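# Unload four trays from a moving cart onto rails

## Task

Lift each of the four trays from the cart and place it so that it rests across both rails, with every item inside still upright and in its original spot. The trays can only be reached while the cart passes by: every press of the green button drives the cart from one end of its two rails to the other at constant speed with no pause. Slowing or blocking the cart may fail the job. Declare completion only after the cart has come to rest again.

## Robot and tools

Robots: eight identical i2rt Big YAM arms, arm1 to arm8. Each has six revolute joints, a two-finger gripper and a wrist camera (armN_cam_wrist). Arms 1 to 4 stand on one side at y=+0.652, at x = +1.330, +0.520, -0.080 and -0.820. Their feet face -y, toward the rails. Arms 5 to 8 stand opposite at y=-0.652, at x = -1.080, -0.470, +0.280 and +0.900, facing +y. The feet sit at z of about 0.76 to 0.82 m. The tables under the arms are at z=0.720. Reach is about 1.0 m from each arm's joint1 axis. The room cameras are cam_far_end, cam_rail, cam_side and cam_start_end.

Frame: there is one scene frame, in metres, with its origin on the floor and +z up. "hand" is the point between the finger pads, about 1 cm short of the fingertips. The fingers point along the hand's +z and close along its y. "hand_target" is where the hand would be at the joint targets now held. Printed hand positions can be off by a centimetre or more, and more at long reach.

move: one call sends one action. Each robot gets its own key ("arm1" ... "arm8"), and a robot you omit keeps its old command. Inside a robot's key you may give:
- "joints": absolute joint targets by name, in radians. joint1_rad -2.879..2.879 turns the arm about its foot; positive is counter-clockwise seen from above, and 0 points along the foot's +x. joint2_rad 0..3.141 is the shoulder; 0 is the upper arm pointing back, and larger raises it and then brings it forward. joint3_rad 0..3.019 is the elbow; 0 is folded and larger opens it. joint4_rad -1.692..1.57 pitches the hand; positive tilts the fingers up. joint5_rad -1.57..1.57 swings the hand sideways; positive is to the arm's right. joint6_rad -2.094..2.094 rolls the hand; positive is clockwise seen from behind. gripper_m 0..0.093 is the absolute gap between the fingertips in metres.
- "target": an absolute hand pose, 7 numbers [x, y, z, qw, qx, qy, qz]: metres in the scene frame, then a unit quaternion. The hand follows a straight line to it from its current hand_target. It may be combined only with a "joints" entry holding just gripper_m. "speed" (0.002..0.5 m/s, default 0.25) caps that line's speed and needs a target. Rotation is capped at twice that number in rad/s.
All hand lines in one action finish together; the slowest sets the pace. A line lasts 0.5 to 10 s and an action at most 15 s. Paths do not avoid obstacles or other arms. The controller clips each step to 100 mm and 20 degrees from the measured pose. Hands lag, drift and can overshoot the speed near full stretch. "cameras" lists the images you want: [] gives none, and omitting it gives all. Unknown keys make the call invalid; out-of-range values get it refused. A refused call or a stop cancels the rest of that reply's move, wait and finished_scene calls.

move with no action, and wait (seconds 0..10, with an optional cameras list), return full state and images while the scene keeps running. zoom_image takes a camera and a region [x0, y0, x1, y1] in pixels from the top-left, at most 504x504, on that camera's latest full image. read_manual only returns licence text. finished_scene(scene, check) must be called twice: the first call hands in your check of each condition, and the second ends the scene irreversibly. The result must hold without the robots.

Results: the "move" line gives each moved arm "done" or its worst status. "as last shown" marks robots repeated unchanged from an earlier result. "pictures" lists the image order. Status words:
- off_target: the joint rested short and may still be pushing.
- time_out: the joint ran out of time; it keeps a nearby target and keeps pushing, and on_its_own lists such joints. Send the reported position to relax it.
- not_followed / "joint command not followed" / "pose unreachable": the self- and arm-collision check held the targets back. The gripper part still runs.
Joint velocities are in rad/s, and m/s for the gripper. Torques are in N m, with positive toward larger joint values; joints 3 and 4 wrap at ±28.

Gripper: on a rigid part, full-force grip reads up to 5 mm below the part's width. An empty close reads 0.000 to 0.001. In free air the reading is up to 2 mm wider than the real gap. Command about 5 mm below the touch width to grip firmly. Less squeezes lightly; more crushes soft items. To release, command well above the reading. The force limit is about 50 to 62 N per pad.

Arms hold their last command meanwhile. This matters because the cart moves continuously once started.

Avoid: arms pressing hard against each other (this ends the scene), and arms hitting each other or themselves. The safety check may react late and ignores fingers, gripper housings and cameras. Also avoid knocking anything out of the work area, dropping trays, spilling or tipping their contents, slams, and long hard pushes. A pushing or stretched arm heats its motors: MOTOR HOT appears at 85 °C, and at 100 °C the arm goes limp for 30 to 60 s (OVER-TEMPERATURE FAULT, limit_stop_at_motor_heat); afterwards resend targets. Do not hold the cart back. Loose objects may be nudged now and then. Shorter, smoother robot motion is better.

Each tool is called after "Request:" by a JSON object that holds its "op" and its "data".

## Session

Request:
{"op": "move", "data": {"cameras": ["cam_far_end", "cam_rail", "cam_side", "cam_start_end"]}}

Scene clock: 0.00 s.
Joint torques (N m): no reading
Heat: arm1: hottest joint3_rad 29 °C; arm2: hottest joint3_rad 32 °C; arm3: hottest joint3_rad 30 °C; arm4: hottest joint1_rad 30 °C; arm5: hottest joint2_rad 31 °C; arm6: hottest joint6_rad 30 °C; arm7: hottest joint2_rad 31 °C; arm8: hottest joint1_rad 30 °C.
Joint velocities: arm1=[-0.005 0.005 0.007 -0.007 -0.037 -0.037 0] | arm2=[-0.005 -0.015 -0.012 0.027 -0.037 0.022 0] | arm3=[-0.005 -0.024 -0.007 0.007 -0.007 -0.066 0] | arm4=[-0.005 0.005 0.007 -0.017 -0.022 -0.066 0] | arm5=[-0.015 -0.005 0.012 0.002 -0.022 -0.066 0] | arm6=[0.005 -0.005 -0.002 -0.012 0.081 0.037 0] | arm7=[-0.005 -0.015 0.017 0.007 -0.022 -0.007 0] | arm8=[-0.005 -0.015 -0.012 -0.012 -0.007 -0.007 0]
arm1.joint_positions: joint1_rad=+0.016 joint2_rad=+0.621 joint3_rad=+1.454 joint4_rad=-1.148 joint5_rad=-0.211 joint6_rad=-0.006 gripper_m=+0.094
arm1.joint_status: not commanded
arm1.hand: x=+1.3660 y=+0.4214 z=+1.4058 quat_wxyz=(-0.479, -0.518, -0.613, +0.356) (m; scene frame)
arm1.hand_target: x=+1.3659 y=+0.4257 z=+1.4190 quat_wxyz=(-0.486, -0.510, -0.608, +0.365) (m; scene frame)
arm1.hand_status: not commanded
arm2.joint_positions: joint1_rad=-0.370 joint2_rad=+0.645 joint3_rad=+1.333 joint4_rad=-1.292 joint5_rad=+0.143 joint6_rad=+0.214 gripper_m=+0.094
arm2.joint_status: not commanded
arm2.hand: x=+0.4127 y=+0.4178 z=+1.3384 quat_wxyz=(-0.263, -0.785, -0.406, +0.387) (m; scene frame)
arm2.hand_target: x=+0.4133 y=+0.4199 z=+1.3542 quat_wxyz=(-0.273, -0.779, -0.401, +0.398) (m; scene frame)
arm2.hand_status: not commanded
arm3.joint_positions: joint1_rad=-0.404 joint2_rad=+0.641 joint3_rad=+1.413 joint4_rad=-1.434 joint5_rad=-0.237 joint6_rad=-0.473 gripper_m=+0.094
arm3.joint_status: not commanded
arm3.hand: x=-0.1491 y=+0.4362 z=+1.3045 quat_wxyz=(-0.247, -0.588, -0.672, +0.376) (m; scene frame)
arm3.hand_target: x=-0.1483 y=+0.4384 z=+1.3137 quat_wxyz=(-0.249, -0.584, -0.670, +0.385) (m; scene frame)
arm3.hand_status: not commanded
arm4.joint_positions: joint1_rad=+0.112 joint2_rad=+0.457 joint3_rad=+1.390 joint4_rad=-1.301 joint5_rad=-0.108 joint6_rad=+0.451 gripper_m=+0.094
arm4.joint_status: not commanded
arm4.hand: x=-0.7871 y=+0.4897 z=+1.3438 quat_wxyz=(-0.518, -0.656, -0.496, +0.236) (m; scene frame)
arm4.hand_target: x=-0.7875 y=+0.4939 z=+1.3513 quat_wxyz=(-0.525, -0.651, -0.493, +0.240) (m; scene frame)
arm4.hand_status: not commanded
arm5.joint_positions: joint1_rad=+0.140 joint2_rad=+0.534 joint3_rad=+1.438 joint4_rad=-1.140 joint5_rad=+0.217 joint6_rad=-0.043 gripper_m=+0.094
arm5.joint_status: not commanded
arm5.hand: x=-1.0799 y=-0.4468 z=+1.4339 quat_wxyz=(-0.468, +0.569, -0.539, -0.408) (m; scene frame)
arm5.hand_target: x=-1.0790 y=-0.4519 z=+1.4429 quat_wxyz=(-0.473, +0.563, -0.535, -0.415) (m; scene frame)
arm5.hand_status: not commanded
arm6.joint_positions: joint1_rad=+0.178 joint2_rad=+0.533 joint3_rad=+1.332 joint4_rad=-1.285 joint5_rad=+0.158 joint6_rad=+0.392 gripper_m=+0.094
arm6.joint_status: not commanded
arm6.hand: x=-0.4787 y=-0.4405 z=+1.3020 quat_wxyz=(-0.295, +0.511, -0.684, -0.429) (m; scene frame)
arm6.hand_target: x=-0.4778 y=-0.4436 z=+1.3162 quat_wxyz=(-0.300, +0.505, -0.678, -0.442) (m; scene frame)
arm6.hand_status: not commanded
arm7.joint_positions: joint1_rad=+0.246 joint2_rad=+0.609 joint3_rad=+1.341 joint4_rad=-1.489 joint5_rad=-0.058 joint6_rad=-0.409 gripper_m=+0.094
arm7.joint_status: not commanded
arm7.hand: x=+0.2156 y=-0.4487 z=+1.2447 quat_wxyz=(-0.282, +0.832, -0.389, -0.278) (m; scene frame)
arm7.hand_target: x=+0.2159 y=-0.4499 z=+1.2562 quat_wxyz=(-0.291, +0.827, -0.386, -0.286) (m; scene frame)
arm7.hand_status: not commanded
arm8.joint_positions: joint1_rad=+0.076 joint2_rad=+0.496 joint3_rad=+1.422 joint4_rad=-1.373 joint5_rad=-0.253 joint6_rad=+0.432 gripper_m=+0.094
arm8.joint_status: not commanded
arm8.hand: x=+0.8281 y=-0.4888 z=+1.3706 quat_wxyz=(-0.166, +0.555, -0.637, -0.508) (m; scene frame)
arm8.hand_target: x=+0.8284 y=-0.4926 z=+1.3792 quat_wxyz=(-0.172, +0.552, -0.632, -0.516) (m; scene frame)
arm8.hand_status: not commanded
pictures: cam_far_end, cam_rail, cam_side, cam_start_end

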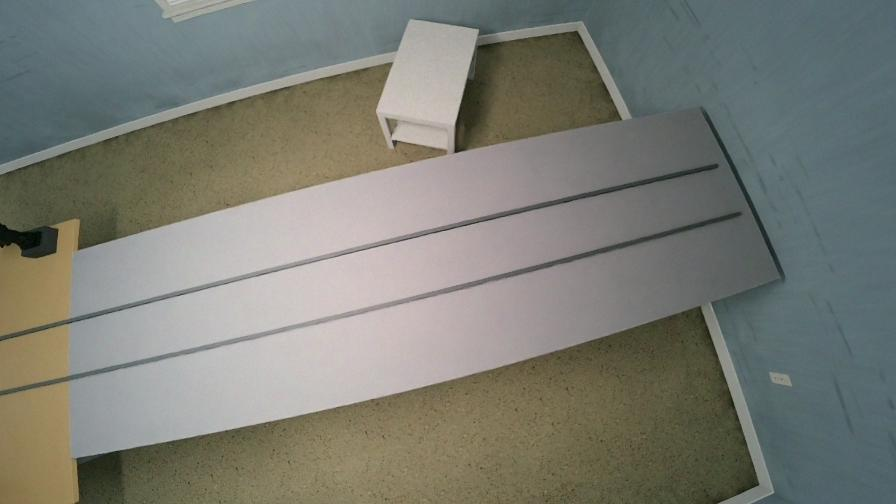

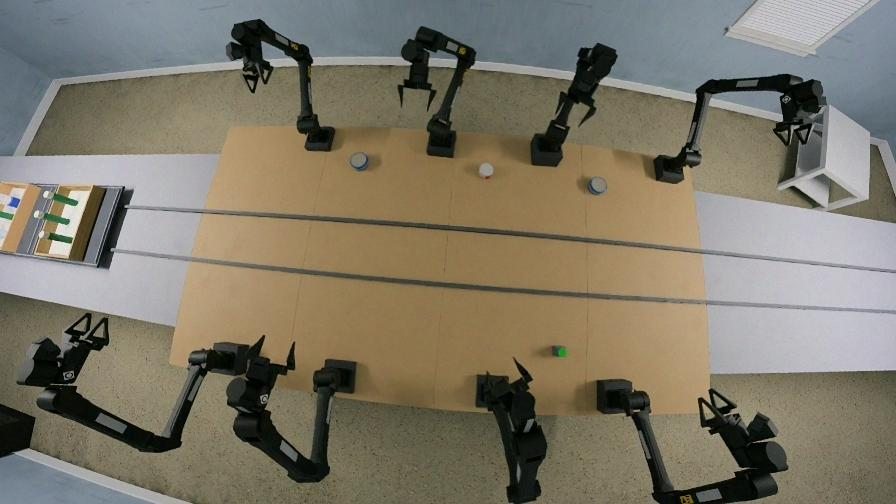

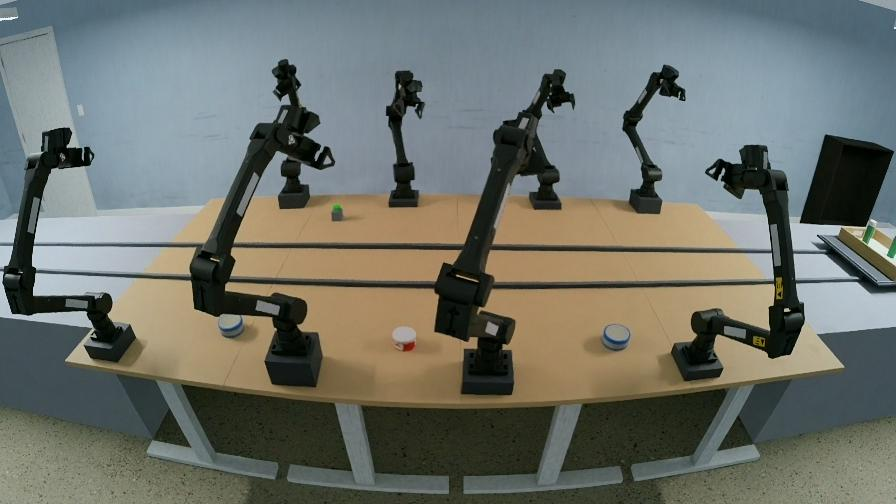

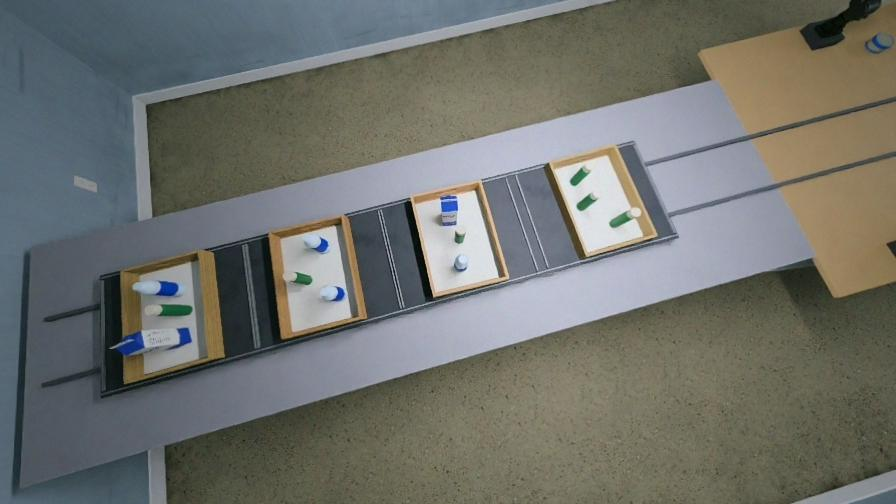

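Request:
{"op": "zoom_image", "data": {"camera": "cam_start_end", "region": [540, 130, 690, 270]}}

Request:
{"op": "zoom_image", "data": {"camera": "cam_start_end", "region": [400, 170, 550, 310]}}

Request:
{"op": "zoom_image", "data": {"camera": "cam_start_end", "region": [250, 205, 400, 345]}}

Request:
{"op": "zoom_image", "data": {"camera": "cam_start_end", "region": [85, 245, 250, 400]}}

Request:
{"op": "zoom_image", "data": {"camera": "cam_rail", "region": [480, 310, 620, 400]}}

Request:
{"op": "zoom_image", "data": {"camera": "cam_rail", "region": [0, 150, 200, 290]}}

Request:
{"op": "zoom_image", "data": {"camera": "cam_side", "region": [700, 180, 896, 320]}}

Scaled by 3.360 from the camera's 896x504 image, which has a finer 1280x720 frame.

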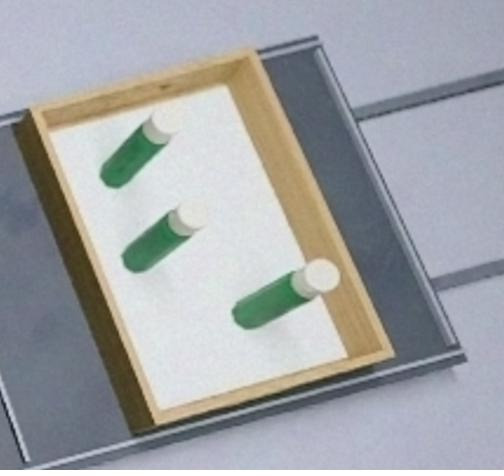

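Scaled by 3.360 from the camera's 896x504 image, which has a finer 1280x720 frame.

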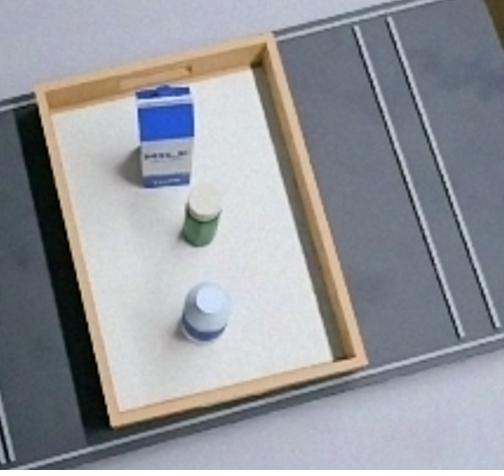

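Scaled by 3.360 from the camera's 896x504 image, which has a finer 1280x720 frame.

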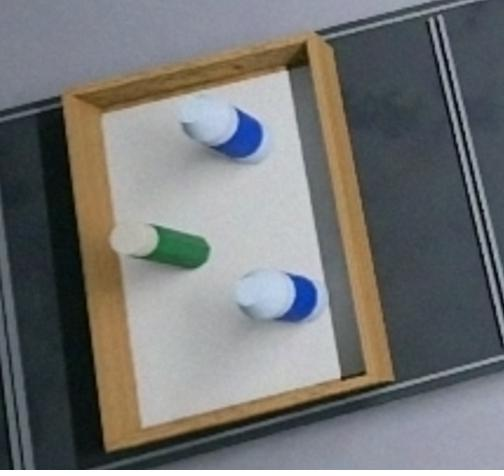

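Scaled by 3.055 from the camera's 896x504 image, which has a finer 1280x720 frame.

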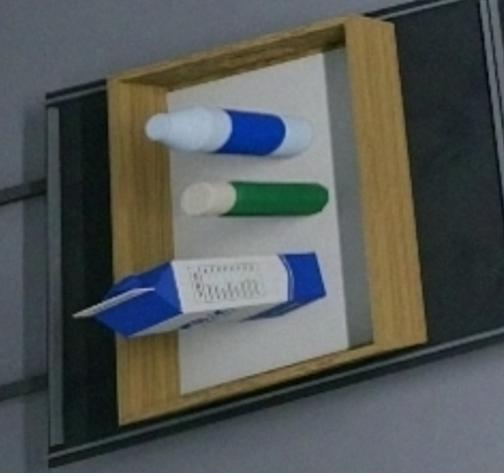

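Scaled by 3.600 from the camera's 896x504 image, which has a finer 1280x720 frame.

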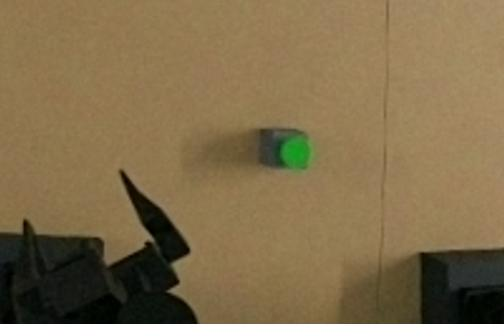

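Scaled by 2.520 from the camera's 896x504 image, which has a finer 1280x720 frame.

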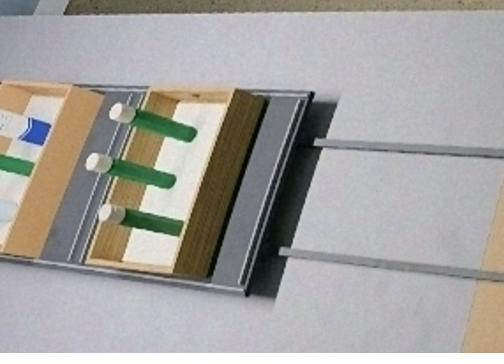

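Scaled by 2.571 from the camera's 896x504 image, which has a finer 1280x720 frame.

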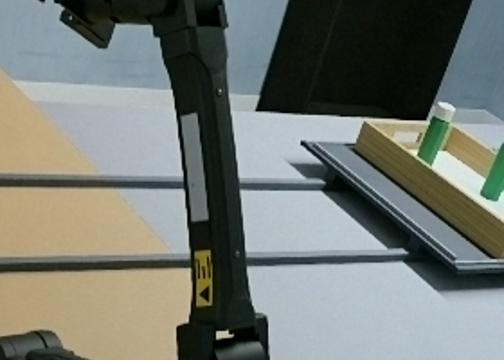

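Request:
{"op": "move", "data": {"arm1": {"joints": {"joint1_rad": -0.668, "joint2_rad": 1.30, "joint3_rad": 0.964, "joint4_rad": -1.235, "joint5_rad": 0.0, "joint6_rad": 0.902, "gripper_m": 0.06}}, "arm2": {"joints": {"joint1_rad": -0.415, "joint2_rad": 1.199, "joint3_rad": 0.784, "joint4_rad": -1.155, "joint5_rad": 0.0, "joint6_rad": 1.155, "gripper_m": 0.06}}, "arm3": {"joints": {"joint1_rad": -0.621, "joint2_rad": 1.255, "joint3_rad": 0.961, "joint4_rad": -1.277, "joint5_rad": 0.0, "joint6_rad": 0.949, "gripper_m": 0.06}}, "arm4": {"joints": {"joint1_rad": -0.445, "joint2_rad": 1.155, "joint3_rad": 0.908, "joint4_rad": -1.324, "joint5_rad": 0.0, "joint6_rad": 1.126, "gripper_m": 0.06}}, "arm5": {"joints": {"joint1_rad": -0.445, "joint2_rad": 1.196, "joint3_rad": 0.818, "joint4_rad": -1.193, "joint5_rad": 0.0, "joint6_rad": 1.126, "gripper_m": 0.06}}, "arm6": {"joints": {"joint1_rad": -0.621, "joint2_rad": 1.244, "joint3_rad": 0.992, "joint4_rad": -1.319, "joint5_rad": 0.0, "joint6_rad": 0.949, "gripper_m": 0.06}}, "arm7": {"joints": {"joint1_rad": -0.415, "joint2_rad": 1.137, "joint3_rad": 0.918, "joint4_rad": -1.352, "joint5_rad": 0.0, "joint6_rad": 1.155, "gripper_m": 0.06}}, "arm8": {"joints": {"joint1_rad": 0.45, "joint2_rad": 1.25, "joint3_rad": 0.95, "joint4_rad": -1.27, "joint5_rad": 0.0, "joint6_rad": 0.45, "gripper_m": 0.0}}, "cameras": ["arm1_cam_wrist", "arm7_cam_wrist", "arm8_cam_wrist", "cam_rail"]}}

Scene clock: 180.77 s.
Joint torques (N m): arm1=[-1.44 -9.82 8.7 -0.17 0.08 0.03] | arm2=[0.26 -5.83 11.21 0.14 0.08 0.09] | arm3=[0.03 -9.23 11.85 0.28 0.16 0.08] | arm4=[-0.09 -2.96 10.24 0.2 0.2 0.06] | arm5=[0.21 -5.13 9.17 0.51 -0.03 0.11] | arm6=[-1.73 -10.75 11.38 -0.03 0.04 0.06] | arm7=[0.09 -8 7.62 0.39 0.11 0.2] | arm8=[0.5 -9.64 10.76 0.39 0.2 0.04]
Heat: arm1: hottest joint3_rad 36 °C; arm2: hottest joint3_rad 40 °C; arm3: hottest joint3_rad 37 °C; arm4: hottest joint3_rad 33 °C; arm5: hottest joint3_rad 38 °C; arm6: hottest joint3_rad 37 °C; arm7: hottest joint3_rad 37 °C; arm8: hottest joint3_rad 35 °C.
move: arm1 done; arm2 done; arm3 done; arm4 done; arm5 done; arm6 done; arm7 done; arm8 done
Joint velocities: arm1=[-0.005 -0.034 0.007 -0.012 0.007 -0.022 -0.001] | arm2=[-0.015 -0.015 -0.012 -0.022 0.022 0.007 -0.001] | arm3=[-0.015 -0.005 0.007 -0.002 0.037 -0.007 0] | arm4=[-0.005 -0.005 -0.007 -0.012 0.007 -0.007 0] | arm5=[-0.005 -0.005 0.017 -0.007 0.007 -0.022 -0.001] | arm6=[0.005 -0.005 -0.002 -0.017 -0.007 0.007 -0.001] | arm7=[0.024 0.015 -0.012 -0.012 -0.007 -0.007 0.001] | arm8=[-0.005 -0.005 0.002 -0.017 -0.066 0.007 0]
arm1.joint_positions: joint1_rad=-0.665 joint2_rad=+1.312 joint3_rad=+0.939 joint4_rad=-1.232 joint5_rad=+0.000 joint6_rad=+0.894 gripper_m=+0.060
arm1.joint_status: all done
arm1.hand: x=+1.1191 y=+0.3896 z=+0.9212 quat_wxyz=(+0.005, -1.000, -0.003, -0.012) (m; scene frame)
arm1.hand_target: x=+1.1128 y=+0.3839 z=+0.9338 quat_wxyz=(-0.007, -1.000, +0.003, -0.002) (m; scene frame)
arm1.hand_status: not commanded
arm2.joint_positions: joint1_rad=-0.410 joint2_rad=+1.207 joint3_rad=+0.762 joint4_rad=-1.157 joint5_rad=+0.001 joint6_rad=+1.147 gripper_m=+0.060
arm2.joint_status: all done
arm2.hand: x=+0.4160 y=+0.3838 z=+0.9209 quat_wxyz=(+0.014, -0.999, -0.029, -0.007) (m; scene frame)
arm2.hand_target: x=+0.4113 y=+0.3752 z=+0.9306 quat_wxyz=(-0.001, -1.000, -0.022, -0.001) (m; scene frame)
arm2.hand_status: not commanded
arm3.joint_positions: joint1_rad=-0.620 joint2_rad=+1.259 joint3_rad=+0.945 joint4_rad=-1.279 joint5_rad=-0.002 joint6_rad=+0.939 gripper_m=+0.060
arm3.joint_status: all done
arm3.hand: x=-0.2843 y=+0.3941 z=+0.9206 quat_wxyz=(+0.007, -1.000, +0.015, -0.016) (m; scene frame)
arm3.hand_target: x=-0.2889 y=+0.3896 z=+0.9276 quat_wxyz=(-0.002, -1.000, +0.021, -0.009) (m; scene frame)
arm3.hand_status: not commanded
arm4.joint_positions: joint1_rad=-0.443 joint2_rad=+1.138 joint3_rad=+0.899 joint4_rad=-1.318 joint5_rad=-0.001 joint6_rad=+1.118 gripper_m=+0.060
arm4.joint_status: all done
arm4.hand: x=-0.9514 y=+0.3839 z=+0.9328 quat_wxyz=(-0.009, -1.000, -0.001, +0.000) (m; scene frame)
arm4.hand_target: x=-0.9532 y=+0.3821 z=+0.9314 quat_wxyz=(-0.002, -1.000, +0.004, -0.002) (m; scene frame)
arm4.hand_status: not commanded
arm5.joint_positions: joint1_rad=-0.447 joint2_rad=+1.203 joint3_rad=+0.818 joint4_rad=-1.192 joint5_rad=+0.001 joint6_rad=+1.116 gripper_m=+0.060
arm5.joint_status: all done
arm5.hand: x=-0.9607 y=-0.3753 z=+0.9277 quat_wxyz=(+0.001, +0.025, -1.000, +0.003) (m; scene frame)
arm5.hand_target: x=-0.9615 y=-0.3750 z=+0.9299 quat_wxyz=(+0.000, +0.021, -1.000, +0.000) (m; scene frame)
arm5.hand_status: not commanded
arm6.joint_positions: joint1_rad=-0.614 joint2_rad=+1.249 joint3_rad=+0.968 joint4_rad=-1.311 joint5_rad=-0.001 joint6_rad=+0.941 gripper_m=+0.060
arm6.joint_status: all done
arm6.hand: x=-0.2870 y=-0.3784 z=+0.9173 quat_wxyz=(+0.014, +0.024, -1.000, +0.007) (m; scene frame)
arm6.hand_target: x=-0.2815 y=-0.3744 z=+0.9277 quat_wxyz=(+0.008, +0.017, -1.000, -0.002) (m; scene frame)
arm6.hand_status: not commanded
arm7.joint_positions: joint1_rad=-0.416 joint2_rad=+1.152 joint3_rad=+0.906 joint4_rad=-1.355 joint5_rad=-0.001 joint6_rad=+1.144 gripper_m=+0.060
arm7.joint_status: all done
arm7.hand: x=+0.3942 y=-0.3820 z=+0.9210 quat_wxyz=(+0.006, +0.014, -1.000, +0.014) (m; scene frame)
arm7.hand_target: x=+0.3957 y=-0.3785 z=+0.9291 quat_wxyz=(+0.000, +0.009, -1.000, +0.001) (m; scene frame)
arm7.hand_status: not commanded
arm8.joint_positions: joint1_rad=+0.444 joint2_rad=+1.249 joint3_rad=+0.936 joint4_rad=-1.269 joint5_rad=-0.002 joint6_rad=+0.441 gripper_m=+0.000
arm8.joint_status: all done
arm8.hand: x=+0.7427 y=-0.3635 z=+0.9449 quat_wxyz=(-0.001, +0.726, -0.688, +0.012) (m; scene frame)
arm8.hand_target: x=+0.7389 y=-0.3597 z=+0.9498 quat_wxyz=(-0.004, +0.725, -0.689, +0.006) (m; scene frame)
arm8.hand_status: not commanded
pictures: arm1_cam_wrist, arm7_cam_wrist, arm8_cam_wrist, cam_rail
camera_calibration:
arm1_cam_wrist: T_world_to_cam=[[-0.00342756, 0.99995, -0.00937645, -0.374966], [0.798309, 0.00838307, 0.602189, -1.44647], [0.602238, -0.00542127, -0.798298, 0.188263], [0, 0, 0, 1]] pos_world=[1.04007, 0.388093, 1.01782]
arm7_cam_wrist: T_world_to_cam=[[0.0407815, -0.998256, 0.0426752, -0.437767], [-0.798524, -0.00688983, 0.601923, -0.237543], [-0.600579, -0.0586245, -0.797413, 1.07438], [0, 0, 0, 1]] pos_world=[0.473417, -0.375655, 1.01839]
arm8_cam_wrist: T_world_to_cam=[[0.998834, 0.0459897, 0.0146513, -0.739188], [0.0282596, -0.803288, 0.594919, -0.870285], [0.0391294, -0.593812, -0.803652, 0.638657], [0, 0, 0, 1]] pos_world=[0.73793, -0.285852, 1.04184]

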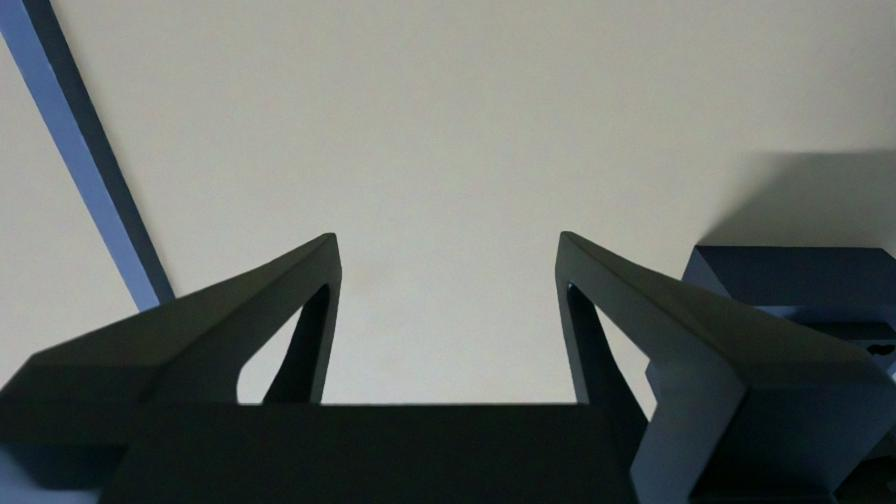

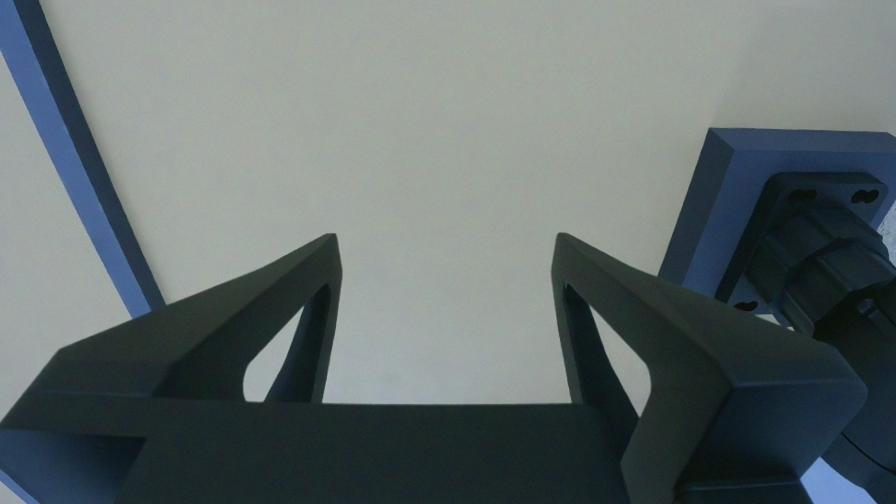

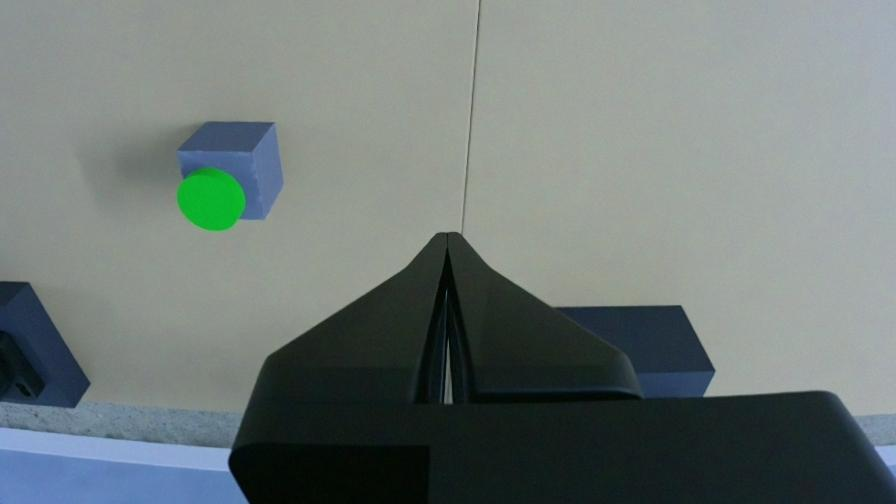

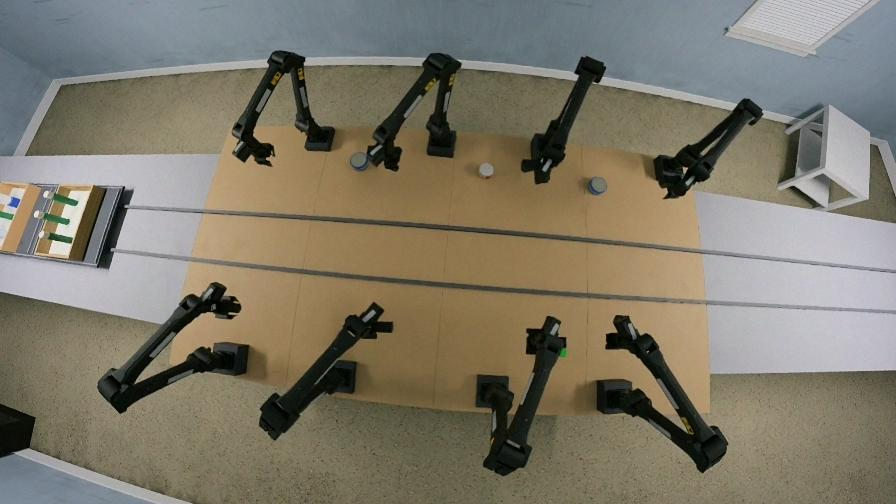

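Request:
{"op": "move", "data": {"arm8": {"target": [0.600, -0.445, 0.880, 0.0, 0.725, -0.689, 0.0], "speed": 0.1}, "cameras": ["arm8_cam_wrist"]}}

Scene clock: 191.63 s.
Joint torques (N m): arm1=[-1.79 -9.76 8.62 -0.24 0.05 0.11] | arm2=[0.26 -6.12 11.28 0.18 0.06 0.1] | arm3=[-0.03 -9.29 11.86 0.29 0.16 0.07] | arm4=[-0.32 -2.9 10.32 0.18 0.2 0.05] | arm5=[0.15 -5.42 8.94 0.43 0.01 0.15] | arm6=[-1.67 -10.75 11.4 -0.02 0.03 0.05] | arm7=[-0.03 -7.88 7.62 0.42 0.11 0.18] | arm8=[0.79 -10.05 8.49 0.76 0.24 0.07]
Heat: arm1: hottest joint3_rad 36 °C; arm2: hottest joint3_rad 40 °C; arm3: hottest joint3_rad 37 °C; arm4: hottest joint3_rad 33 °C; arm5: hottest joint3_rad 37 °C; arm6: hottest joint3_rad 37 °C; arm7: hottest joint3_rad 35 °C; arm8: hottest joint3_rad 35 °C.
move: arm8 done
Joint velocities: arm1=[0.015 -0.024 -0.007 0.007 -0.022 0.007 0] | arm2=[0.015 -0.005 -0.012 -0.017 0.022 -0.11 -0.001] | arm3=[0.005 0.005 -0.012 0.007 0.051 -0.022 -0.001] | arm4=[-0.005 -0.005 -0.002 -0.002 0.051 0.022 -0.001] | arm5=[0.005 -0.005 0.002 -0.017 0.022 -0.022 -0.003] | arm6=[0.005 -0.015 -0.002 0.002 -0.037 0.051 -0.001] | arm7=[-0.005 -0.005 -0.012 -0.027 -0.022 0.022 -0.001] | arm8=[0.015 -0.005 0.007 -0.007 -0.037 -0.022 -0.001]
arm1.joint_positions: joint1_rad=-0.665 joint2_rad=+1.311 joint3_rad=+0.939 joint4_rad=-1.232 joint5_rad=+0.000 joint6_rad=+0.894 gripper_m=+0.060
arm1.joint_status: not commanded
arm1.hand: x=+1.1191 y=+0.3896 z=+0.9213 quat_wxyz=(+0.005, -1.000, -0.003, -0.012) (m; scene frame)
arm1.hand_target: x=+1.1128 y=+0.3839 z=+0.9339 quat_wxyz=(-0.008, -1.000, +0.003, -0.001) (m; scene frame)
arm1.hand_status: not commanded
arm2.joint_positions: joint1_rad=-0.410 joint2_rad=+1.207 joint3_rad=+0.762 joint4_rad=-1.157 joint5_rad=+0.001 joint6_rad=+1.147 gripper_m=+0.060
arm2.joint_status: not commanded
arm2.hand: x=+0.4160 y=+0.3838 z=+0.9209 quat_wxyz=(+0.014, -0.999, -0.029, -0.007) (m; scene frame)
arm2.hand_target: x=+0.4113 y=+0.3752 z=+0.9306 quat_wxyz=(-0.001, -1.000, -0.022, -0.001) (m; scene frame)
arm2.hand_status: not commanded
arm3.joint_positions: joint1_rad=-0.620 joint2_rad=+1.259 joint3_rad=+0.945 joint4_rad=-1.279 joint5_rad=-0.002 joint6_rad=+0.939 gripper_m=+0.060
arm3.joint_status: not commanded
arm3.hand: x=-0.2843 y=+0.3941 z=+0.9206 quat_wxyz=(+0.007, -1.000, +0.015, -0.016) (m; scene frame)
arm3.hand_target: x=-0.2889 y=+0.3896 z=+0.9276 quat_wxyz=(-0.002, -1.000, +0.021, -0.009) (m; scene frame)
arm3.hand_status: not commanded
arm4.joint_positions: joint1_rad=-0.443 joint2_rad=+1.138 joint3_rad=+0.899 joint4_rad=-1.318 joint5_rad=-0.001 joint6_rad=+1.118 gripper_m=+0.060
arm4.joint_status: not commanded
arm4.hand: x=-0.9514 y=+0.3839 z=+0.9328 quat_wxyz=(-0.009, -1.000, +0.000, +0.000) (m; scene frame)
arm4.hand_target: x=-0.9532 y=+0.3821 z=+0.9314 quat_wxyz=(-0.002, -1.000, +0.004, -0.002) (m; scene frame)
arm4.hand_status: not commanded
arm5.joint_positions: joint1_rad=-0.447 joint2_rad=+1.203 joint3_rad=+0.818 joint4_rad=-1.192 joint5_rad=+0.001 joint6_rad=+1.116 gripper_m=+0.060
arm5.joint_status: not commanded
arm5.hand: x=-0.9607 y=-0.3753 z=+0.9277 quat_wxyz=(+0.001, +0.025, -1.000, +0.003) (m; scene frame)
arm5.hand_target: x=-0.9615 y=-0.3750 z=+0.9299 quat_wxyz=(+0.000, +0.021, -1.000, +0.000) (m; scene frame)
arm5.hand_status: not commanded
arm6.joint_positions: joint1_rad=-0.614 joint2_rad=+1.249 joint3_rad=+0.968 joint4_rad=-1.311 joint5_rad=-0.001 joint6_rad=+0.941 gripper_m=+0.060
arm6.joint_status: not commanded
arm6.hand: x=-0.2870 y=-0.3784 z=+0.9173 quat_wxyz=(+0.014, +0.024, -1.000, +0.007) (m; scene frame)
arm6.hand_target: x=-0.2815 y=-0.3744 z=+0.9277 quat_wxyz=(+0.008, +0.017, -1.000, -0.002) (m; scene frame)
arm6.hand_status: not commanded
arm7.joint_positions: joint1_rad=-0.416 joint2_rad=+1.152 joint3_rad=+0.906 joint4_rad=-1.355 joint5_rad=-0.001 joint6_rad=+1.144 gripper_m=+0.060
arm7.joint_status: not commanded
arm7.hand: x=+0.3942 y=-0.3820 z=+0.9210 quat_wxyz=(+0.006, +0.013, -1.000, +0.014) (m; scene frame)
arm7.hand_target: x=+0.3957 y=-0.3785 z=+0.9291 quat_wxyz=(+0.000, +0.008, -1.000, +0.001) (m; scene frame)
arm7.hand_status: not commanded
arm8.joint_positions: joint1_rad=+0.907 joint2_rad=+1.381 joint3_rad=+0.895 joint4_rad=-1.062 joint5_rad=+0.008 joint6_rad=+0.905 gripper_m=+0.000
arm8.joint_status: not commanded
arm8.hand: x=+0.6049 y=-0.4425 z=+0.8867 quat_wxyz=(-0.006, +0.725, -0.688, -0.005) (m; scene frame)
arm8.hand_target: x=+0.6037 y=-0.4451 z=+0.8797 quat_wxyz=(-0.008, +0.725, -0.689, +0.000) (m; scene frame)
arm8.hand_status: done (0.009 m and 0.9 deg from the pose sent, 0.177 m and 1.4 deg at the start)
pictures: arm8_cam_wrist
camera_calibration:
arm8_cam_wrist: T_world_to_cam=[[0.999006, 0.0445309, -0.00198254, -0.583023], [0.0377502, -0.821562, 0.568868, -0.886021], [0.0237034, -0.568377, -0.822427, 0.587543], [0, 0, 0, 1]] pos_world=[0.601964, -0.368013, 0.986084]

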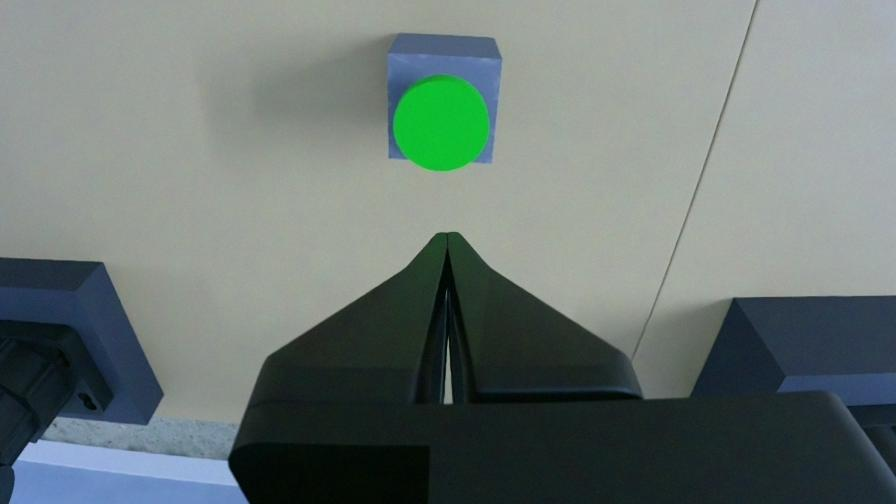

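Request:
{"op": "move", "data": {"arm8": {"target": [0.602, -0.440, 0.780, 0.0, 0.725, -0.689, 0.0], "speed": 0.08}, "cameras": ["cam_start_end"]}}

Request:
{"op": "wait", "data": {"seconds": 1.0, "cameras": ["arm8_cam_wrist", "cam_start_end"]}}

Scene clock: 208.43 s.
Joint torques (N m): arm1=[-1.44 -9.17 8.66 -0.31 0.07 0.06] | arm2=[0.21 -5.54 11.1 0.21 0.1 0.11] | arm3=[-0.03 -9.23 11.85 0.31 0.16 0.07] | arm4=[-0.15 -3.02 10.26 0.27 0.19 0.07] | arm5=[0.62 -5.25 9.03 0.57 -0.01 0.14] | arm6=[-1.67 -10.81 11.38 -0.02 0.03 0.05] | arm7=[0.03 -7.88 7.62 0.42 0.11 0.19] | arm8=[-0.21 -10.52 6.34 1.29 0.04 -0.11]
Heat: arm1: hottest joint3_rad 36 °C; arm2: hottest joint3_rad 41 °C; arm3: hottest joint3_rad 38 °C; arm4: hottest joint3_rad 34 °C; arm5: hottest joint3_rad 37 °C; arm6: hottest joint3_rad 37 °C; arm7: hottest joint3_rad 34 °C; arm8: hottest joint3_rad 34 °C.
move: arm8 off_target
Joint velocities: arm1=[-0.024 -0.005 -0.012 -0.017 -0.066 0.037 0.001] | arm2=[-0.005 0.005 0.002 0.012 -0.007 -0.051 0.001] | arm3=[0.005 -0.015 -0.012 -0.017 -0.007 0.007 0] | arm4=[0.005 -0.005 0.017 0.002 -0.022 -0.022 0] | arm5=[-0.005 -0.024 0.007 -0.027 -0.007 -0.051 0.002] | arm6=[-0.005 -0.005 0.002 -0.012 -0.051 0.022 -0.001] | arm7=[-0.005 -0.005 -0.012 -0.012 -0.007 -0.051 -0.001] | arm8=[-0.005 -0.015 -0.012 0.007 -0.037 0.022 0.001]
arm1.joint_positions: joint1_rad=-0.665 joint2_rad=+1.312 joint3_rad=+0.939 joint4_rad=-1.232 joint5_rad=+0.000 joint6_rad=+0.894 gripper_m=+0.060
arm1.joint_status: not commanded
arm1.hand: x=+1.1191 y=+0.3896 z=+0.9212 quat_wxyz=(+0.005, -1.000, -0.003, -0.012) (m; scene frame)
arm1.hand_target: x=+1.1128 y=+0.3839 z=+0.9338 quat_wxyz=(-0.007, -1.000, +0.003, -0.002) (m; scene frame)
arm1.hand_status: not commanded
arm2, arm3, arm4, arm5, arm6: as last shown
arm7.joint_positions: joint1_rad=-0.416 joint2_rad=+1.152 joint3_rad=+0.906 joint4_rad=-1.355 joint5_rad=-0.001 joint6_rad=+1.144 gripper_m=+0.060
arm7.joint_status: not commanded
arm7.hand: x=+0.3942 y=-0.3820 z=+0.9210 quat_wxyz=(+0.006, +0.013, -1.000, +0.014) (m; scene frame)
arm7.hand_target: x=+0.3957 y=-0.3785 z=+0.9291 quat_wxyz=(+0.000, +0.009, -1.000, +0.001) (m; scene frame)
arm7.hand_status: not commanded
arm8.joint_positions: joint1_rad=+0.907 joint2_rad=+1.558 joint3_rad=+0.789 joint4_rad=-0.768 joint5_rad=-0.002 joint6_rad=+0.906 gripper_m=+0.000
arm8.joint_status: not commanded
arm8.hand: x=+0.5997 y=-0.4405 z=+0.7938 quat_wxyz=(+0.000, +0.725, -0.689, -0.009) (m; scene frame)
arm8.hand_target: x=+0.6046 y=-0.4421 z=+0.7813 quat_wxyz=(+0.000, +0.725, -0.689, +0.000) (m; scene frame)
arm8.hand_status: off_target (0.014 m and 1.0 deg from the pose sent, 0.107 m and 0.9 deg at the start)
pictures: cam_start_end

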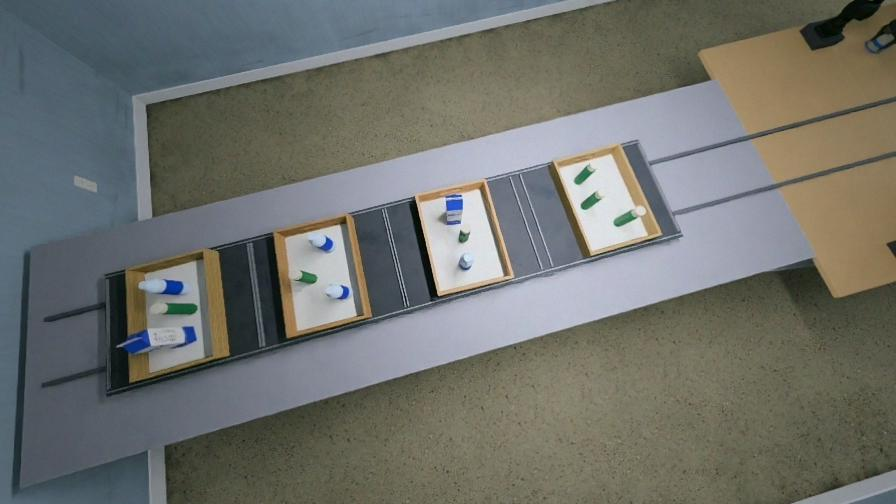

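Scene clock: 209.43 s.
Joint torques (N m): arm1=[-1.32 -10.17 8.61 -0.32 0.04 0.06] | arm2=[0.56 -5.25 11.23 0.1 0.04 0.06] | arm3=[0.03 -9.23 11.85 0.29 0.16 0.07] | arm4=[-0.32 -3.02 10.29 0.2 0.18 0.05] | arm5=[-0.03 -5.42 8.96 0.43 -0.03 0.11] | arm6=[-1.67 -10.75 11.38 -0.01 0.04 0.05] | arm7=[-0.03 -7.94 7.62 0.42 0.11 0.18] | arm8=[-0.21 -10.58 6.38 1.25 0.05 -0.11]
Heat: arm1: hottest joint3_rad 36 °C; arm2: hottest joint3_rad 41 °C; arm3: hottest joint3_rad 38 °C; arm4: hottest joint3_rad 34 °C; arm5: hottest joint3_rad 37 °C; arm6: hottest joint3_rad 37 °C; arm7: hottest joint3_rad 34 °C; arm8: hottest joint3_rad 34 °C.
Joint velocities: arm1=[0.015 -0.015 -0.012 -0.012 -0.037 0.022 0.001] | arm2=[-0.024 0.005 0.002 -0.012 -0.022 -0.081 0.001] | arm3=[0.005 -0.005 -0.017 -0.017 -0.051 0.007 0] | arm4=[-0.005 -0.005 -0.002 -0.002 0.022 -0.022 0.001] | arm5=[-0.005 -0.005 -0.012 0.002 -0.037 -0.051 -0.001] | arm6=[-0.005 -0.005 -0.012 -0.017 -0.022 0.007 -0.001] | arm7=[-0.015 -0.015 -0.012 0.002 -0.007 0.022 0] | arm8=[-0.015 -0.015 0.012 -0.007 -0.022 -0.022 0]
arm1.joint_positions: joint1_rad=-0.665 joint2_rad=+1.311 joint3_rad=+0.939 joint4_rad=-1.232 joint5_rad=+0.000 joint6_rad=+0.894 gripper_m=+0.060
arm1.joint_status: not commanded
arm1.hand: x=+1.1191 y=+0.3896 z=+0.9213 quat_wxyz=(+0.005, -1.000, -0.003, -0.012) (m; scene frame)
arm1.hand_target: x=+1.1128 y=+0.3839 z=+0.9339 quat_wxyz=(-0.008, -1.000, +0.003, -0.001) (m; scene frame)
arm1.hand_status: not commanded
arm2.joint_positions: joint1_rad=-0.410 joint2_rad=+1.207 joint3_rad=+0.762 joint4_rad=-1.157 joint5_rad=+0.001 joint6_rad=+1.147 gripper_m=+0.060
arm2.joint_status: not commanded
arm2.hand: x=+0.4160 y=+0.3838 z=+0.9209 quat_wxyz=(+0.014, -0.999, -0.029, -0.007) (m; scene frame)
arm2.hand_target: x=+0.4113 y=+0.3752 z=+0.9306 quat_wxyz=(-0.001, -1.000, -0.022, -0.001) (m; scene frame)
arm2.hand_status: not commanded
arm3.joint_positions: joint1_rad=-0.620 joint2_rad=+1.259 joint3_rad=+0.945 joint4_rad=-1.279 joint5_rad=-0.002 joint6_rad=+0.939 gripper_m=+0.060
arm3.joint_status: not commanded
arm3.hand: x=-0.2843 y=+0.3941 z=+0.9206 quat_wxyz=(+0.007, -1.000, +0.015, -0.016) (m; scene frame)
arm3.hand_target: x=-0.2889 y=+0.3896 z=+0.9276 quat_wxyz=(-0.002, -1.000, +0.021, -0.009) (m; scene frame)
arm3.hand_status: not commanded
arm4.joint_positions: joint1_rad=-0.443 joint2_rad=+1.138 joint3_rad=+0.899 joint4_rad=-1.318 joint5_rad=-0.001 joint6_rad=+1.118 gripper_m=+0.060
arm4.joint_status: not commanded
arm4.hand: x=-0.9514 y=+0.3839 z=+0.9328 quat_wxyz=(-0.009, -1.000, +0.000, +0.000) (m; scene frame)
arm4.hand_target: x=-0.9532 y=+0.3821 z=+0.9314 quat_wxyz=(-0.002, -1.000, +0.004, -0.002) (m; scene frame)
arm4.hand_status: not commanded
arm5.joint_positions: joint1_rad=-0.447 joint2_rad=+1.203 joint3_rad=+0.818 joint4_rad=-1.192 joint5_rad=+0.001 joint6_rad=+1.116 gripper_m=+0.060
arm5.joint_status: not commanded
arm5.hand: x=-0.9607 y=-0.3753 z=+0.9277 quat_wxyz=(+0.001, +0.025, -1.000, +0.003) (m; scene frame)
arm5.hand_target: x=-0.9615 y=-0.3750 z=+0.9299 quat_wxyz=(+0.000, +0.021, -1.000, +0.000) (m; scene frame)
arm5.hand_status: not commanded
arm6.joint_positions: joint1_rad=-0.614 joint2_rad=+1.249 joint3_rad=+0.968 joint4_rad=-1.311 joint5_rad=-0.001 joint6_rad=+0.941 gripper_m=+0.060
arm6.joint_status: not commanded
arm6.hand: x=-0.2870 y=-0.3784 z=+0.9173 quat_wxyz=(+0.014, +0.024, -1.000, +0.007) (m; scene frame)
arm6.hand_target: x=-0.2815 y=-0.3744 z=+0.9277 quat_wxyz=(+0.008, +0.017, -1.000, -0.002) (m; scene frame)
arm6.hand_status: not commanded
arm7.joint_positions: joint1_rad=-0.416 joint2_rad=+1.152 joint3_rad=+0.906 joint4_rad=-1.355 joint5_rad=-0.001 joint6_rad=+1.144 gripper_m=+0.060
arm7.joint_status: not commanded
arm7.hand: x=+0.3942 y=-0.3820 z=+0.9210 quat_wxyz=(+0.006, +0.013, -1.000, +0.014) (m; scene frame)
arm7.hand_target: x=+0.3957 y=-0.3785 z=+0.9291 quat_wxyz=(+0.000, +0.009, -1.000, +0.001) (m; scene frame)
arm7.hand_status: not commanded
arm8.joint_positions: joint1_rad=+0.907 joint2_rad=+1.558 joint3_rad=+0.789 joint4_rad=-0.768 joint5_rad=-0.002 joint6_rad=+0.906 gripper_m=+0.000
arm8.joint_status: not commanded
arm8.hand: x=+0.5997 y=-0.4405 z=+0.7938 quat_wxyz=(+0.000, +0.725, -0.689, -0.009) (m; scene frame)
arm8.hand_target: x=+0.6046 y=-0.4421 z=+0.7813 quat_wxyz=(+0.000, +0.725, -0.689, +0.000) (m; scene frame)
arm8.hand_status: off_target (0.014 m and 1.0 deg from the pose sent, 0.107 m and 0.9 deg at the start)
wait: 1.00 s; at rest by 0.27 s
pictures: arm8_cam_wrist, cam_start_end
camera_calibration:
arm8_cam_wrist: T_world_to_cam=[[0.998909, 0.0439276, -0.0158352, -0.567301], [0.0451033, -0.819913, 0.570709, -0.836382], [0.0120864, -0.570801, -0.821, 0.517166], [0, 0, 0, 1]] pos_world=[0.598155, -0.365641, 0.892941]

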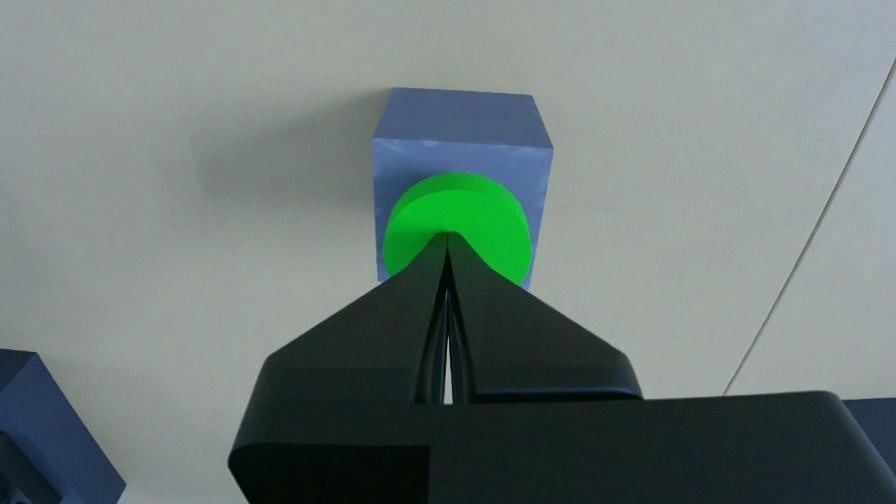

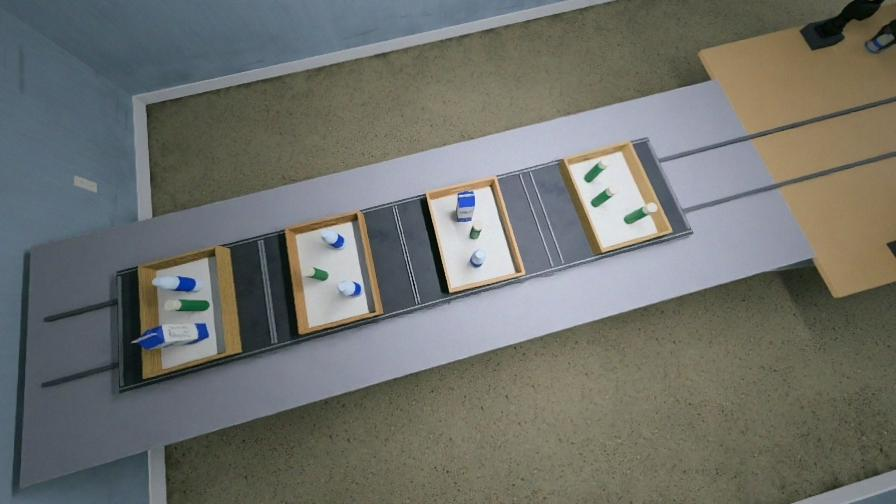

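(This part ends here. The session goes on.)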